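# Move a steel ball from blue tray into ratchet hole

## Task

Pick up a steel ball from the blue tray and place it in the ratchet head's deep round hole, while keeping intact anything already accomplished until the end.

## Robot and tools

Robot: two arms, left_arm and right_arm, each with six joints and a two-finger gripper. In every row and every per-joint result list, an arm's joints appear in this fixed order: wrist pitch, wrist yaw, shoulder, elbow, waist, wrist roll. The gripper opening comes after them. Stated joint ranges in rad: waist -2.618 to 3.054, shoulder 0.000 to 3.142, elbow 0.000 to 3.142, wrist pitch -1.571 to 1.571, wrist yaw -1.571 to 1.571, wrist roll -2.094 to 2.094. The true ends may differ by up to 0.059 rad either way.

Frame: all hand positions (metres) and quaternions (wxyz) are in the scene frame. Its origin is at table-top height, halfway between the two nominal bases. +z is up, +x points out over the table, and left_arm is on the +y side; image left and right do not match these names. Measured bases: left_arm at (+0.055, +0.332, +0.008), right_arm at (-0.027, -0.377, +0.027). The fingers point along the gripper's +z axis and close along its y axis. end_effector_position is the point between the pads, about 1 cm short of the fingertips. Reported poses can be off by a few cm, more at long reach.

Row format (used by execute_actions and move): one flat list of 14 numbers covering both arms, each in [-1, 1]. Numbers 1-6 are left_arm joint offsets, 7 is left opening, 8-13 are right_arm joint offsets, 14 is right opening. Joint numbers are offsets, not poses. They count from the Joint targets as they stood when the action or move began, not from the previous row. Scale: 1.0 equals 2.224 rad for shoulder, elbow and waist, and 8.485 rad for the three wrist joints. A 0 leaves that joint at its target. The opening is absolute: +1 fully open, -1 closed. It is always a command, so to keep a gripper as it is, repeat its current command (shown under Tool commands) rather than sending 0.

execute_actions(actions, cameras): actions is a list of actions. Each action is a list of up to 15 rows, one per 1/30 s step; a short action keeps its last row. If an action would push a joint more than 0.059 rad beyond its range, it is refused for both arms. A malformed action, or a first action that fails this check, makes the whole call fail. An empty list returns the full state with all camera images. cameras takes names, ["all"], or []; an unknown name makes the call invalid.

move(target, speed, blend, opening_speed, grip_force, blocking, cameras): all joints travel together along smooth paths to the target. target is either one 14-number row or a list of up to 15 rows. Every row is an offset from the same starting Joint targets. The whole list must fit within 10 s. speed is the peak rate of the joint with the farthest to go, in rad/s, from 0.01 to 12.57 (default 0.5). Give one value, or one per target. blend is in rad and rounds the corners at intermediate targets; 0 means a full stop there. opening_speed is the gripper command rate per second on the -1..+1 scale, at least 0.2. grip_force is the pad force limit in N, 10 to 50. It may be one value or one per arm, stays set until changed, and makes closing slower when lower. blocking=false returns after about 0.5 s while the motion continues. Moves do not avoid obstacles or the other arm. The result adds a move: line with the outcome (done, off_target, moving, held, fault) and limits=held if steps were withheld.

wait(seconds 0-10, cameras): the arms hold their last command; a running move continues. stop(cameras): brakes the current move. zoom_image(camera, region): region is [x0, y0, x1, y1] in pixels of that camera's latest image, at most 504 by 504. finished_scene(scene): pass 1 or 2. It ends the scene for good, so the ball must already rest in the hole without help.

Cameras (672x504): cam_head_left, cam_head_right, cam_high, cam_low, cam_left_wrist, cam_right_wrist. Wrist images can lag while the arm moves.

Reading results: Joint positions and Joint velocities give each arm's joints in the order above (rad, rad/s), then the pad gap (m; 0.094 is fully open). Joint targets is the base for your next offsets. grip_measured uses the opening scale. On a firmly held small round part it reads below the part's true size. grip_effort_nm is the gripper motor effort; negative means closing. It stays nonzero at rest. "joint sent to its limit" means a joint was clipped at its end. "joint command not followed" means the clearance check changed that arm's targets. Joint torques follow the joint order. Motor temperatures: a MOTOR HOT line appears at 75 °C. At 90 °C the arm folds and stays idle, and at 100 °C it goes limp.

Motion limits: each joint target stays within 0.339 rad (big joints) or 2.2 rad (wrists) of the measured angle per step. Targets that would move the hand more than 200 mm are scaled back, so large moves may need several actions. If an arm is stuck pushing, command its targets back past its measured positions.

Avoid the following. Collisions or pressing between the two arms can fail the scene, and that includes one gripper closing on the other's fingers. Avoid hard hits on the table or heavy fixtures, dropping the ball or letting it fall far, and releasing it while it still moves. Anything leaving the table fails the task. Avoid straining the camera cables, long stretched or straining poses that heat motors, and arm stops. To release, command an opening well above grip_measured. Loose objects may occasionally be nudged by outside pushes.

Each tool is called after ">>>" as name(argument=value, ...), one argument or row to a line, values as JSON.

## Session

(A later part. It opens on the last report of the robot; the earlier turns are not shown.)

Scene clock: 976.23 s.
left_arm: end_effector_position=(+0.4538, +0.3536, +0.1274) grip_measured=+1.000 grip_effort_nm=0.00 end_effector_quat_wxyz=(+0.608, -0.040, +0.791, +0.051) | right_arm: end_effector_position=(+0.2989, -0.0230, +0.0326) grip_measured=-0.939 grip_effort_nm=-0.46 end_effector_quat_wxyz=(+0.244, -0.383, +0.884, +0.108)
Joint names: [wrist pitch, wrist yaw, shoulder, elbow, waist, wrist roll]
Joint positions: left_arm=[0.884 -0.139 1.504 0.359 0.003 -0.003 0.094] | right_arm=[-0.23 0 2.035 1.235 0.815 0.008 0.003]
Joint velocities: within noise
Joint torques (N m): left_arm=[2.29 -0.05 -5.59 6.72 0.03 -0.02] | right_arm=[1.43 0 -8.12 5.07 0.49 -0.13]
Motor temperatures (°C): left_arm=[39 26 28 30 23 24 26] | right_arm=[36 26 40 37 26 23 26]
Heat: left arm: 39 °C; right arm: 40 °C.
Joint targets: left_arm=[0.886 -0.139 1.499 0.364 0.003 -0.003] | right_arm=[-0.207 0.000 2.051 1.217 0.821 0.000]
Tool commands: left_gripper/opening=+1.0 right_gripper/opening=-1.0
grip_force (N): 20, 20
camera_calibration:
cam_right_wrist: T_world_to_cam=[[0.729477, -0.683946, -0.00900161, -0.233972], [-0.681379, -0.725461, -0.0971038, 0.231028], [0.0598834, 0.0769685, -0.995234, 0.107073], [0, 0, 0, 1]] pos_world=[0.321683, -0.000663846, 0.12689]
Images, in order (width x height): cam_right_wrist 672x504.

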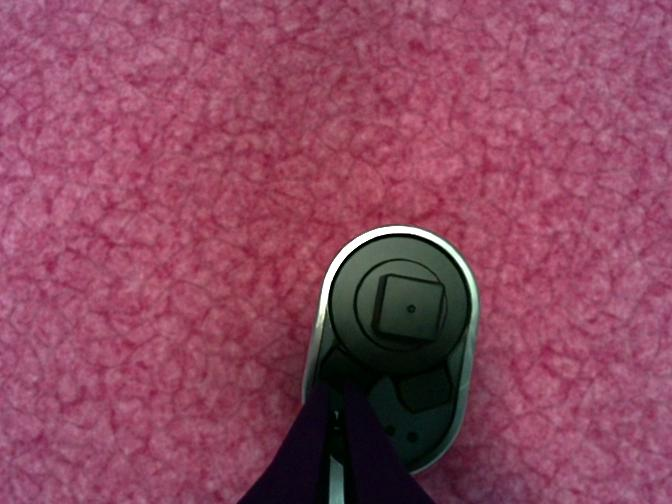

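>>> move(
  target=[0, 0, 0, 0, 0, 0, 1.0, -0.00165, 0, 0, 0, 0, 0, -1.0],
  speed=0.1,
  cameras=["cam_right_wrist"],
)

Scene clock: 1075.03 s.
left_arm: end_effector_position=(+0.4538, +0.3536, +0.1274) grip_measured=+1.000 grip_effort_nm=0.00 end_effector_quat_wxyz=(+0.608, -0.040, +0.791, +0.051) | right_arm: end_effector_position=(+0.2989, -0.0230, +0.0326) grip_measured=-0.939 grip_effort_nm=-0.46 end_effector_quat_wxyz=(+0.244, -0.383, +0.884, +0.108)
Joint names: [wrist pitch, wrist yaw, shoulder, elbow, waist, wrist roll]
Joint positions: left_arm=[0.884 -0.139 1.504 0.359 0.003 -0.003 0.094] | right_arm=[-0.23 0 2.035 1.235 0.815 0.008 0.003]
Joint torques (N m): left_arm=[2.29 -0.05 -5.59 6.71 0.02 -0.02] | right_arm=[1.27 0 -8.09 5.01 0.42 -0.1]
Heat: left arm: 39 °C; right arm: 40 °C.
Joint targets: left_arm=[0.886 -0.139 1.499 0.364 0.003 -0.003] | right_arm=[-0.221 0.000 2.051 1.217 0.821 0.000]
grip_force (N): 20, 20
move: done
camera_calibration:
cam_right_wrist: T_world_to_cam=[[0.729477, -0.683946, -0.00900161, -0.233972], [-0.681379, -0.725461, -0.0971038, 0.231028], [0.0598834, 0.0769685, -0.995234, 0.107073], [0, 0, 0, 1]] pos_world=[0.321683, -0.000663846, 0.12689]
Images, in order (width x height): cam_right_wrist 672x504.

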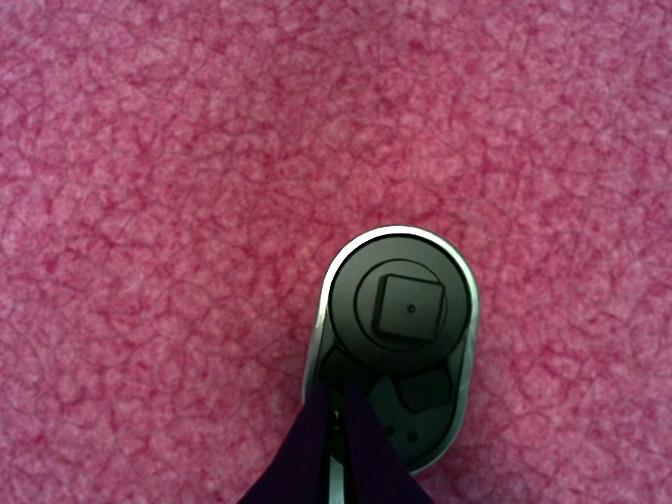

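>>> move(
  target=[0, 0, 0, 0, 0, 0, 1.0, -0.00083, 0, 0, 0, 0, 0, -1.0],
  speed=0.1,
)

>>> move(
  target=[0, 0, 0, 0, 0, 0, 1.0, -0.00071, 0, 0, 0, 0, 0, -1.0],
  speed=0.1,
)

Scene clock: 1082.20 s.
left_arm: end_effector_position=(+0.4538, +0.3536, +0.1274) grip_measured=+1.000 grip_effort_nm=0.01 end_effector_quat_wxyz=(+0.608, -0.040, +0.791, +0.051) | right_arm: end_effector_position=(+0.2989, -0.0230, +0.0326) grip_measured=-0.939 grip_effort_nm=-0.46 end_effector_quat_wxyz=(+0.244, -0.383, +0.884, +0.108)
Joint names: [wrist pitch, wrist yaw, shoulder, elbow, waist, wrist roll]
Joint positions: left_arm=[0.884 -0.139 1.504 0.359 0.003 -0.003 0.094] | right_arm=[-0.23 0 2.035 1.235 0.815 0.008 0.003]
Joint torques (N m): left_arm=[2.29 -0.05 -5.57 6.71 0.02 -0.01] | right_arm=[1.2 0 -8.09 5.03 0.39 -0.11]
Heat: left arm: 39 °C; right arm: 40 °C.
Joint targets: left_arm=[0.886 -0.139 1.499 0.364 0.003 -0.003] | right_arm=[-0.228 0.000 2.051 1.217 0.821 0.000]
grip_force (N): 20, 20
move: done

Scene clock: 1082.90 s.
left_arm: end_effector_position=(+0.4538, +0.3536, +0.1274) grip_measured=+1.000 grip_effort_nm=0.00 end_effector_quat_wxyz=(+0.608, -0.040, +0.791, +0.051) | right_arm: end_effector_position=(+0.2989, -0.0230, +0.0326) grip_measured=-0.939 grip_effort_nm=-0.46 end_effector_quat_wxyz=(+0.244, -0.383, +0.884, +0.108)
Joint names: [wrist pitch, wrist yaw, shoulder, elbow, waist, wrist roll]
Joint positions: left_arm=[0.884 -0.139 1.504 0.359 0.003 -0.003 0.094] | right_arm=[-0.23 0 2.035 1.235 0.815 0.008 0.003]
Joint torques (N m): left_arm=[2.29 -0.05 -5.59 6.71 0.03 -0.02] | right_arm=[1.15 -0.01 -8.09 5.03 0.39 -0.11]
Heat: left arm: 39 °C; right arm: 40 °C.
Joint targets: left_arm=[0.886 -0.139 1.499 0.364 0.003 -0.003] | right_arm=[-0.234 0.000 2.051 1.217 0.821 0.000]
grip_force (N): 20, 20
move: done

>>> move(
  target=[0, 0, 0, 0, 0, 0, 1.0, -0.00083, 0, 0, 0, 0, 0, -1.0],
  speed=0.1,
)

>>> move(
  target=[0, 0, 0, 0, 0, 0, 1.0, -0.00071, 0, 0, 0, 0, 0, -1.0],
  speed=0.1,
  cameras=["cam_right_wrist"],
)

Scene clock: 1087.27 s.
left_arm: end_effector_position=(+0.4538, +0.3536, +0.1274) grip_measured=+1.000 grip_effort_nm=0.00 end_effector_quat_wxyz=(+0.608, -0.040, +0.791, +0.051) | right_arm: end_effector_position=(+0.2982, -0.0237, +0.0320) grip_measured=-0.939 grip_effort_nm=-0.46 end_effector_quat_wxyz=(+0.242, -0.383, +0.885, +0.107)
Joint names: [wrist pitch, wrist yaw, shoulder, elbow, waist, wrist roll]
Joint positions: left_arm=[0.884 -0.139 1.504 0.359 0.003 -0.003 0.094] | right_arm=[-0.234 0 2.035 1.235 0.815 0.008 0.003]
Joint torques (N m): left_arm=[2.29 -0.04 -5.59 6.71 0.03 -0.01] | right_arm=[1.09 0 -8.05 4.98 0.38 -0.12]
Heat: left arm: 39 °C; right arm: 40 °C.
Joint targets: left_arm=[0.886 -0.139 1.499 0.364 0.003 -0.003] | right_arm=[-0.241 0.000 2.051 1.217 0.821 0.000]
grip_force (N): 20, 20
move: done

Scene clock: 1087.97 s.
left_arm: end_effector_position=(+0.4538, +0.3536, +0.1274) grip_measured=+1.000 grip_effort_nm=0.00 end_effector_quat_wxyz=(+0.608, -0.040, +0.791, +0.051) | right_arm: end_effector_position=(+0.2981, -0.0238, +0.0319) grip_measured=-0.939 grip_effort_nm=-0.46 end_effector_quat_wxyz=(+0.242, -0.383, +0.885, +0.107)
Joint names: [wrist pitch, wrist yaw, shoulder, elbow, waist, wrist roll]
Joint positions: left_arm=[0.884 -0.139 1.504 0.359 0.003 -0.003 0.094] | right_arm=[-0.235 0 2.035 1.235 0.815 0.008 0.003]
Joint torques (N m): left_arm=[2.29 -0.05 -5.59 6.72 0.03 -0.01] | right_arm=[1.05 0.01 -8.08 5 0.38 -0.12]
Heat: left arm: 39 °C; right arm: 40 °C.
Joint targets: left_arm=[0.886 -0.139 1.499 0.364 0.003 -0.003] | right_arm=[-0.247 0.000 2.051 1.217 0.821 0.000]
grip_force (N): 20, 20
move: done
camera_calibration:
cam_right_wrist: T_world_to_cam=[[0.729429, -0.683998, -0.00896219, -0.23402], [-0.681737, -0.725815, -0.0917961, 0.229763], [0.0562834, 0.0730686, -0.995737, 0.107444], [0, 0, 0, 1]] pos_world=[0.321292, -0.00115416, 0.12598]
Images, in order (width x height): cam_right_wrist 672x504.

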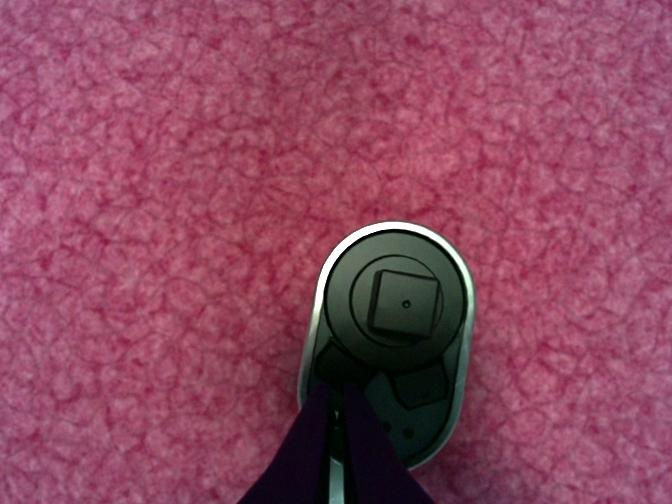

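>>> zoom_image(
  camera="cam_right_wrist",
  region=[324, 402, 350, 428],
)

>>> zoom_image(
  camera="cam_right_wrist",
  region=[324, 418, 350, 444],
)

>>> zoom_image(
  camera="cam_right_wrist",
  region=[376, 406, 436, 466],
)

>>> zoom_image(
  camera="cam_right_wrist",
  region=[290, 340, 470, 475],
)

Scaled by 19.385 from the camera's 672x504 image, which has a finer 960x720 frame.

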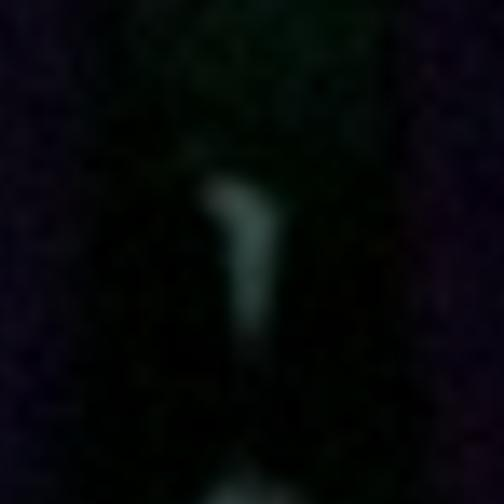

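Scaled by 19.385 from the camera's 672x504 image, which has a finer 960x720 frame.

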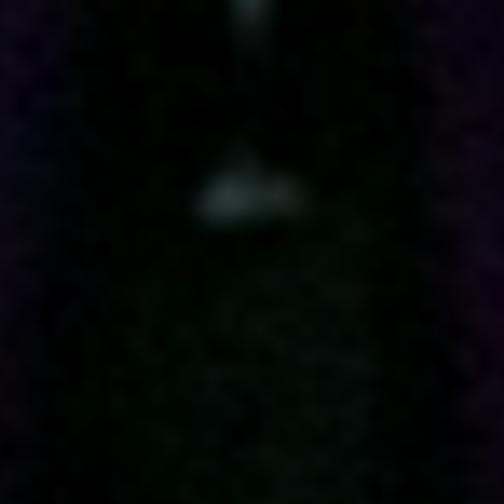

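Scaled by 8.400 from the camera's 672x504 image, which has a finer 960x720 frame.

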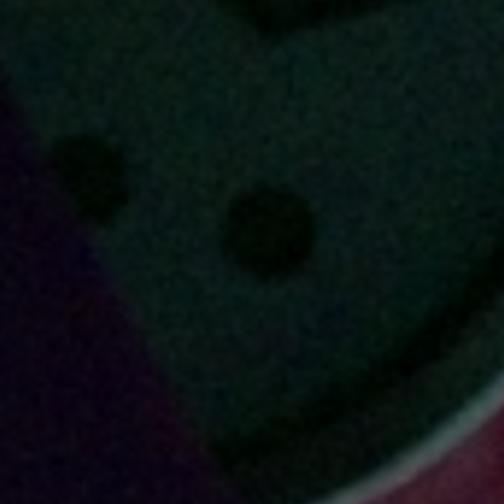

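Scaled by 2.800 from the camera's 672x504 image, which has a finer 960x720 frame.

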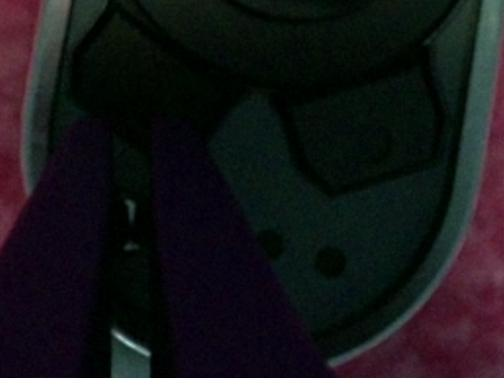

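>>> move(
  target=[0, 0, 0, 0, 0, 0, 1.0, 0, 0, 0, 0, 0, 0, -0.86],
  opening_speed=0.2,
  cameras=["cam_right_wrist"],
)

>>> zoom_image(
  camera="cam_right_wrist",
  region=[317, 395, 357, 435],
)

Scene clock: 1151.40 s.
left_arm: end_effector_position=(+0.4538, +0.3536, +0.1274) grip_measured=+1.000 grip_effort_nm=0.00 end_effector_quat_wxyz=(+0.608, -0.040, +0.791, +0.051) | right_arm: end_effector_position=(+0.2985, -0.0242, +0.0319) grip_measured=-0.862 grip_effort_nm=0.12 end_effector_quat_wxyz=(+0.243, -0.382, +0.885, +0.105)
Joint names: [wrist pitch, wrist yaw, shoulder, elbow, waist, wrist roll]
Joint positions: left_arm=[0.884 -0.139 1.504 0.359 0.003 -0.003 0.094] | right_arm=[-0.235 0.004 2.035 1.235 0.815 0.008 0.006]
Joint torques (N m): left_arm=[2.29 -0.04 -5.57 6.71 0.03 -0.02] | right_arm=[1.05 -0.03 -8.02 5.03 0.42 -0.14]
Heat: left arm: 39 °C; right arm: 41 °C.
Joint targets: left_arm=[0.886 -0.139 1.499 0.364 0.003 -0.003] | right_arm=[-0.247 0.000 2.051 1.217 0.821 0.000]
grip_force (N): 20, 20
move: done
camera_calibration:
cam_right_wrist: T_world_to_cam=[[0.728237, -0.685299, -0.00599651, -0.234432], [-0.682817, -0.724796, -0.0918198, 0.230101], [0.0585778, 0.0709611, -0.995758, 0.106713], [0, 0, 0, 1]] pos_world=[0.321588, -0.00145267, 0.125982]
Images, in order (width x height): cam_right_wrist 672x504.

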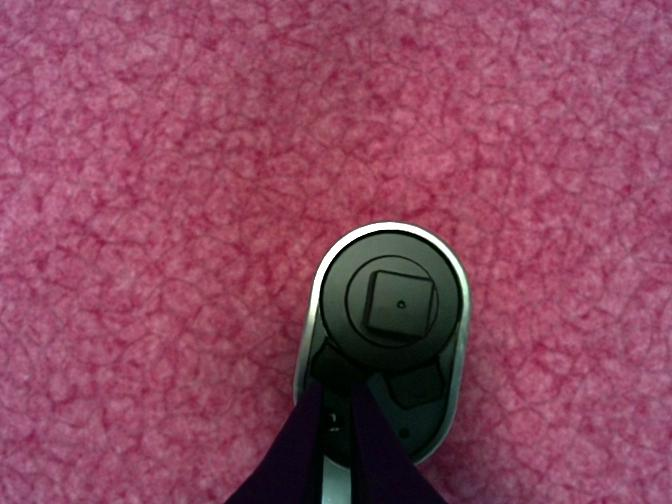

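Scaled by 12.600 from the camera's 672x504 image, which has a finer 960x720 frame.

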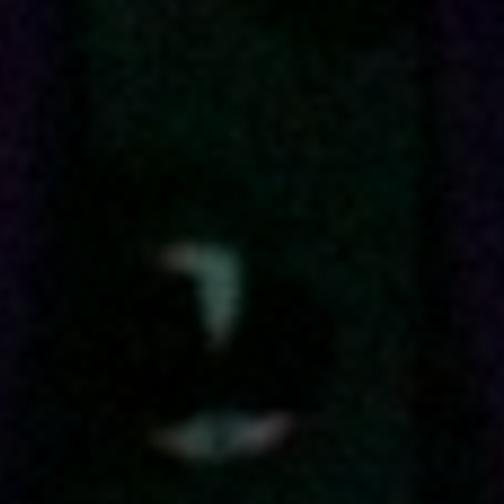

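>>> zoom_image(
  camera="cam_right_wrist",
  region=[290, 340, 470, 475],
)

>>> zoom_image(
  camera="cam_right_wrist",
  region=[319, 401, 351, 437],
)

Scaled by 2.800 from the camera's 672x504 image, which has a finer 960x720 frame.

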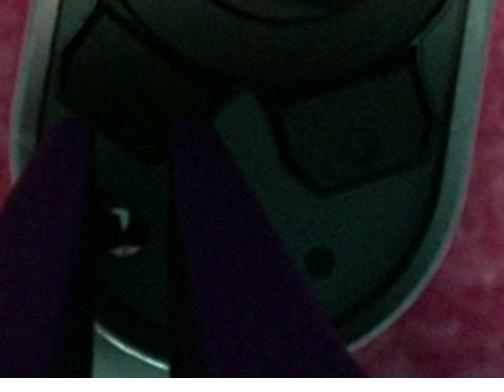

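Scaled by 14.000 from the camera's 672x504 image, which has a finer 960x720 frame.

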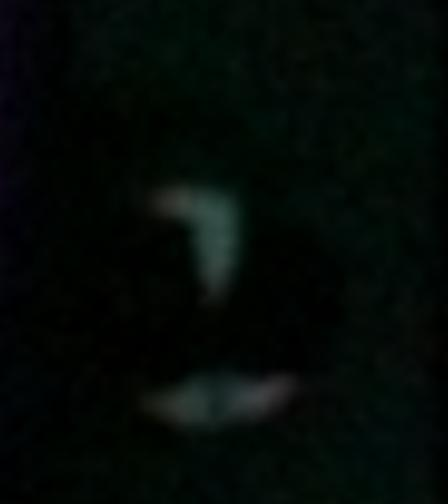

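>>> zoom_image(
  camera="cam_right_wrist",
  region=[314, 400, 364, 450],
)

>>> zoom_image(
  camera="cam_right_wrist",
  region=[310, 380, 420, 460],
)

Scaled by 10.080 from the camera's 672x504 image, which has a finer 960x720 frame.

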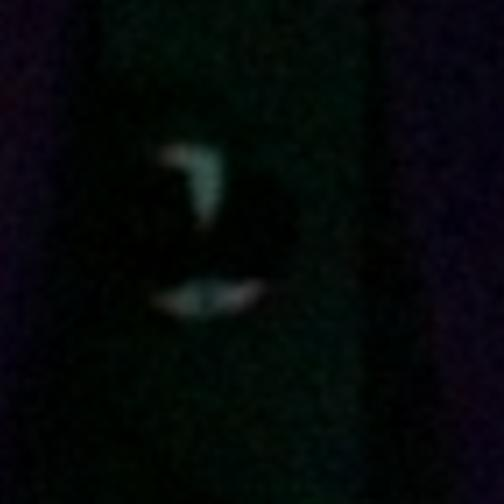

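Scaled by 4.582 from the camera's 672x504 image, which has a finer 960x720 frame.

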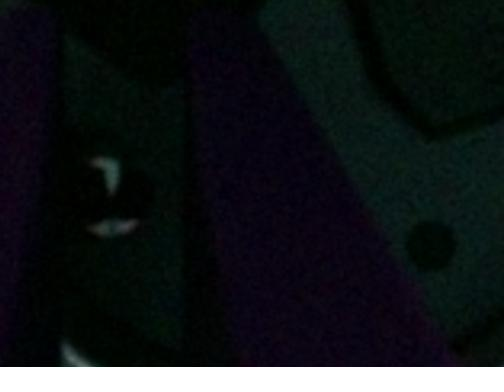

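>>> move(
  target=[0, 0, 0, 0, 0, 0, 1.0, -0.001, 0, -0.0225, 0, 0, 0, -0.86],
  speed=0.06,
  cameras=["cam_right_wrist"],
)

>>> zoom_image(
  camera="cam_right_wrist",
  region=[290, 360, 430, 480],
)

Scene clock: 1221.70 s.
left_arm: end_effector_position=(+0.4538, +0.3536, +0.1274) grip_measured=+1.000 grip_effort_nm=0.00 end_effector_quat_wxyz=(+0.608, -0.040, +0.791, +0.051) | right_arm: end_effector_position=(+0.2985, -0.0243, +0.0318) grip_measured=-0.862 grip_effort_nm=0.12 end_effector_quat_wxyz=(+0.242, -0.382, +0.885, +0.105)
Joint names: [wrist pitch, wrist yaw, shoulder, elbow, waist, wrist roll]
Joint positions: left_arm=[0.884 -0.139 1.504 0.359 0.003 -0.003 0.094] | right_arm=[-0.235 0.004 2.035 1.235 0.815 0.008 0.006]
Joint torques (N m): left_arm=[2.29 -0.05 -5.59 6.72 0.03 -0.01] | right_arm=[0.97 -0.05 -11.6 4.97 0.39 -0.14]
Heat: left arm: 39 °C; right arm: 41 °C.
Joint targets: left_arm=[0.886 -0.139 1.499 0.364 0.003 -0.003] | right_arm=[-0.256 0.000 2.001 1.217 0.821 0.000]
grip_force (N): 20, 20
move: done
camera_calibration:
cam_right_wrist: T_world_to_cam=[[0.728236, -0.6853, -0.00600959, -0.234357], [-0.682844, -0.724825, -0.0913993, 0.229989], [0.05828, 0.0706639, -0.995796, 0.106818], [0, 0, 0, 1]] pos_world=[0.321489, -0.00145193, 0.125981]
Images, in order (width x height): cam_right_wrist 672x504.

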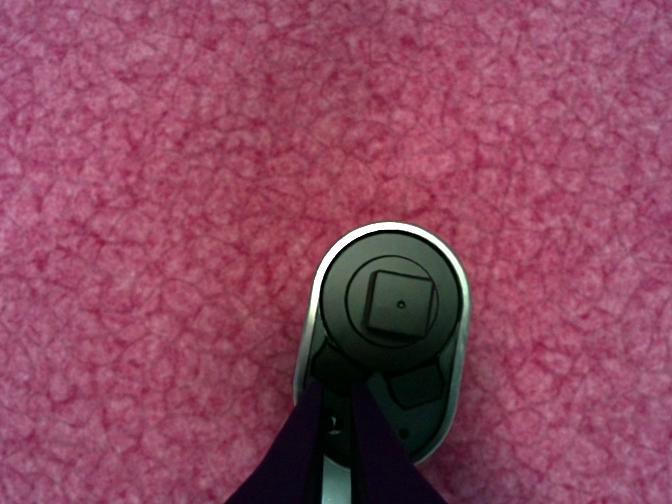

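Scaled by 3.600 from the camera's 672x504 image, which has a finer 960x720 frame.

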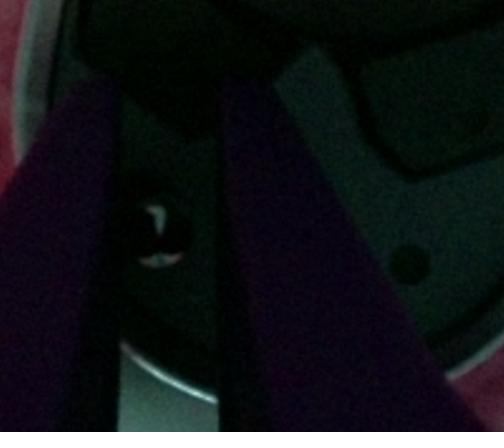

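>>> move(
  target=[0, 0, 0, 0, 0, 0, 1.0, -0.0006, 0, -0.009, 0, 0, 0, -0.86],
  speed=0.06,
  cameras=["cam_right_wrist"],
)

>>> zoom_image(
  camera="cam_right_wrist",
  region=[290, 360, 430, 480],
)

Scene clock: 1240.00 s.
left_arm: end_effector_position=(+0.4538, +0.3536, +0.1274) grip_measured=+1.000 grip_effort_nm=0.00 end_effector_quat_wxyz=(+0.608, -0.040, +0.791, +0.051) | right_arm: end_effector_position=(+0.2960, -0.0269, +0.0341) grip_measured=-0.862 grip_effort_nm=0.12 end_effector_quat_wxyz=(+0.237, -0.383, +0.887, +0.103)
Joint names: [wrist pitch, wrist yaw, shoulder, elbow, waist, wrist roll]
Joint positions: left_arm=[0.884 -0.139 1.504 0.359 0.003 -0.003 0.094] | right_arm=[-0.258 0.004 2.024 1.235 0.815 0.008 0.006]
Joint torques (N m): left_arm=[2.29 -0.04 -5.59 6.72 0.03 -0.01] | right_arm=[1.16 -0.01 -12.27 5.03 0.44 -0.1]
Motor temperatures (°C): left_arm=[40 25 28 30 23 24 26] | right_arm=[32 26 46 36 26 23 25]
Heat: left arm: 40 °C; right arm: 46 °C.
Joint targets: left_arm=[0.886 -0.139 1.499 0.364 0.003 -0.003] | right_arm=[-0.261 0.000 1.981 1.217 0.821 0.000]
grip_force (N): 20, 20
move: off_target (right_arm); right_arm: the shoulder is farthest, 0.043 rad from its target
camera_calibration:
cam_right_wrist: T_world_to_cam=[[0.728214, -0.685324, -0.00592529, -0.234414], [-0.683481, -0.725563, -0.0800759, 0.226396], [0.0505787, 0.0623622, -0.996771, 0.111379], [0, 0, 0, 1]] pos_world=[0.319808, -0.00333127, 0.127759]
Images, in order (width x height): cam_right_wrist 672x504.

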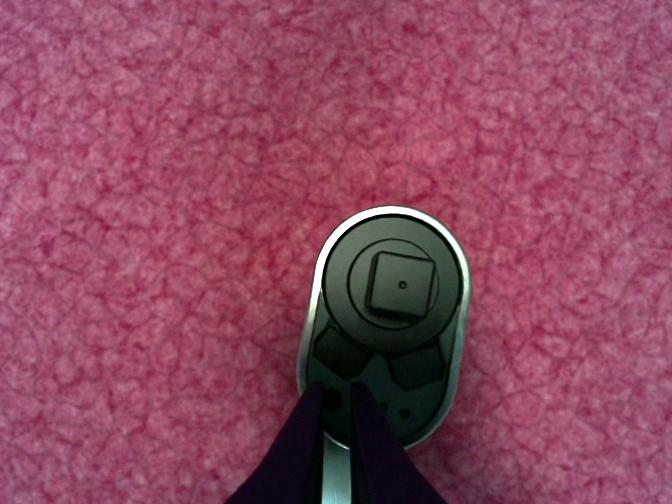

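Scaled by 3.600 from the camera's 672x504 image, which has a finer 960x720 frame.

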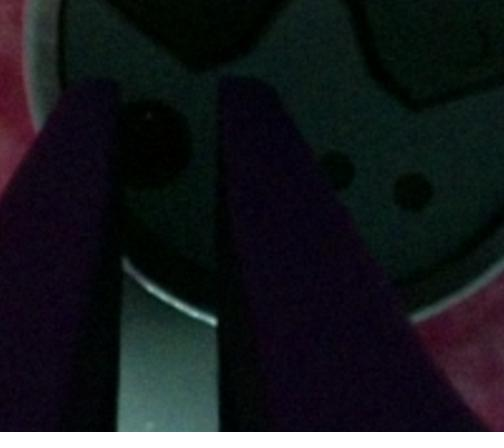

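>>> zoom_image(
  camera="cam_right_wrist",
  region=[314, 382, 352, 420],
)

>>> zoom_image(
  camera="cam_right_wrist",
  region=[300, 380, 400, 490],
)

Scaled by 13.263 from the camera's 672x504 image, which has a finer 960x720 frame.

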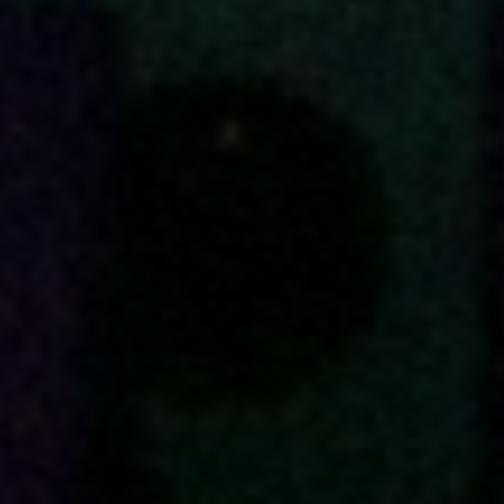

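Scaled by 4.582 from the camera's 672x504 image, which has a finer 960x720 frame.

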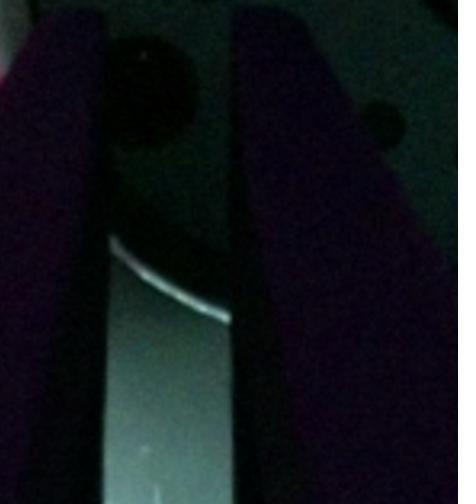

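>>> move(
  target=[
    [0, 0, 0, 0, 0, 0, 1.0, 0, 0, -0.0364, 0, 0, 0, -0.86],
    [0, 0, 0, 0, 0, 0, 1.0, -0.0329, 0, -0.0904, 0.0459, -0.0117, 0, -0.86],
  ],
  speed=0.15,
  cameras=["cam_right_wrist"],
)

>>> zoom_image(
  camera="cam_right_wrist",
  region=[280, 200, 440, 320],
)

Scene clock: 1276.37 s.
left_arm: end_effector_position=(+0.4538, +0.3536, +0.1274) grip_measured=+1.000 grip_effort_nm=0.00 end_effector_quat_wxyz=(+0.608, -0.040, +0.791, +0.051) | right_arm: end_effector_position=(+0.2799, -0.0544, +0.1070) grip_measured=-0.862 grip_effort_nm=0.12 end_effector_quat_wxyz=(+0.226, -0.378, +0.893, +0.096)
Joint names: [wrist pitch, wrist yaw, shoulder, elbow, waist, wrist roll]
Joint positions: left_arm=[0.884 -0.139 1.504 0.359 0.003 -0.003 0.094] | right_arm=[-0.536 0.004 1.817 1.279 0.8 0.008 0.006]
Joint torques (N m): left_arm=[2.29 -0.05 -5.57 6.71 0.03 -0.02] | right_arm=[1.07 -0.04 -10.63 10.48 -0.47 -0.1]
Heat: left arm: 40 °C; right arm: 49 °C.
Joint targets: left_arm=[0.886 -0.139 1.499 0.364 0.003 -0.003] | right_arm=[-0.540 0.000 1.780 1.319 0.795 0.000]
grip_force (N): 20, 20
move: off_target (right_arm); right_arm: the elbow is farthest, 0.040 rad from its target
camera_calibration:
cam_right_wrist: T_world_to_cam=[[0.717582, -0.696452, -0.00563628, -0.238702], [-0.695698, -0.716377, -0.052991, 0.202304], [0.032868, 0.0419465, -0.998579, 0.1906], [0, 0, 0, 1]] pos_world=[0.305766, -0.0293141, 0.199704]
Images, in order (width x height): cam_right_wrist 672x504.

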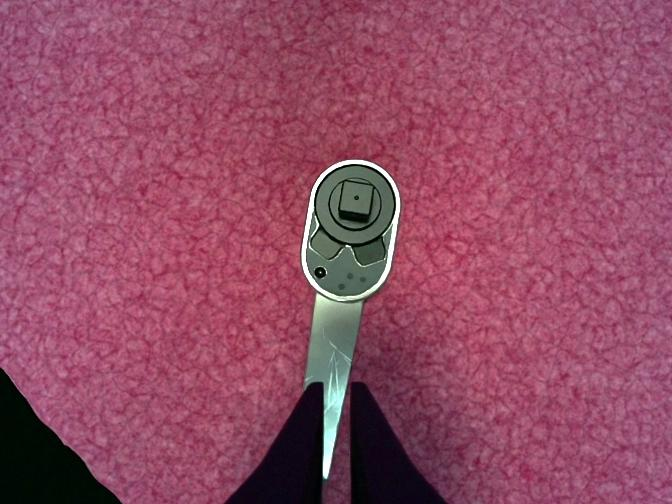

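Scaled by 3.150 from the camera's 672x504 image, which has a finer 960x720 frame.

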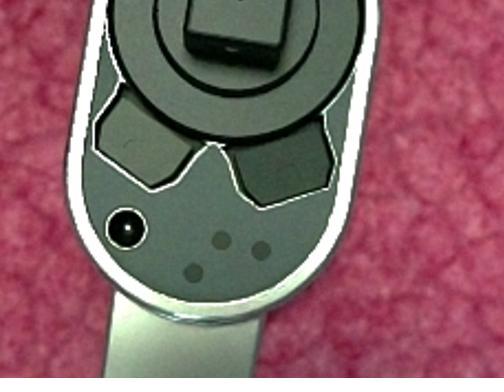

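>>> zoom_image(
  camera="cam_right_wrist",
  region=[305, 257, 335, 287],
)

>>> zoom_image(
  camera="cam_right_wrist",
  region=[290, 150, 415, 310],
)

Scaled by 16.800 from the camera's 672x504 image, which has a finer 960x720 frame.

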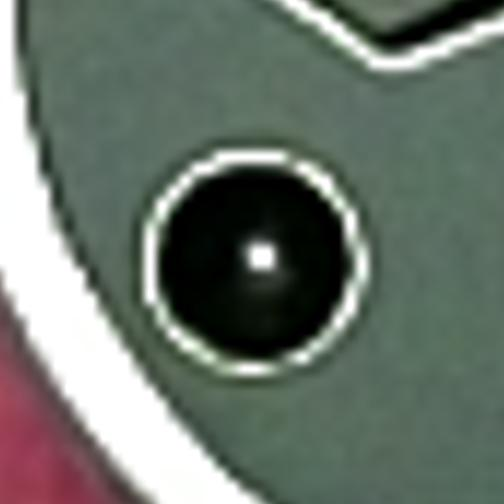

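Scaled by 3.150 from the camera's 672x504 image, which has a finer 960x720 frame.

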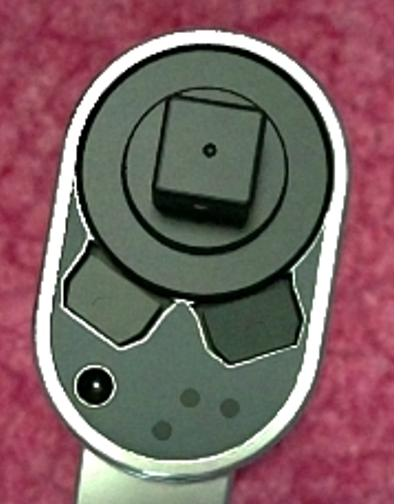

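>>> finished_scene(
  scene=1,
)

The scene is finished: the task was done.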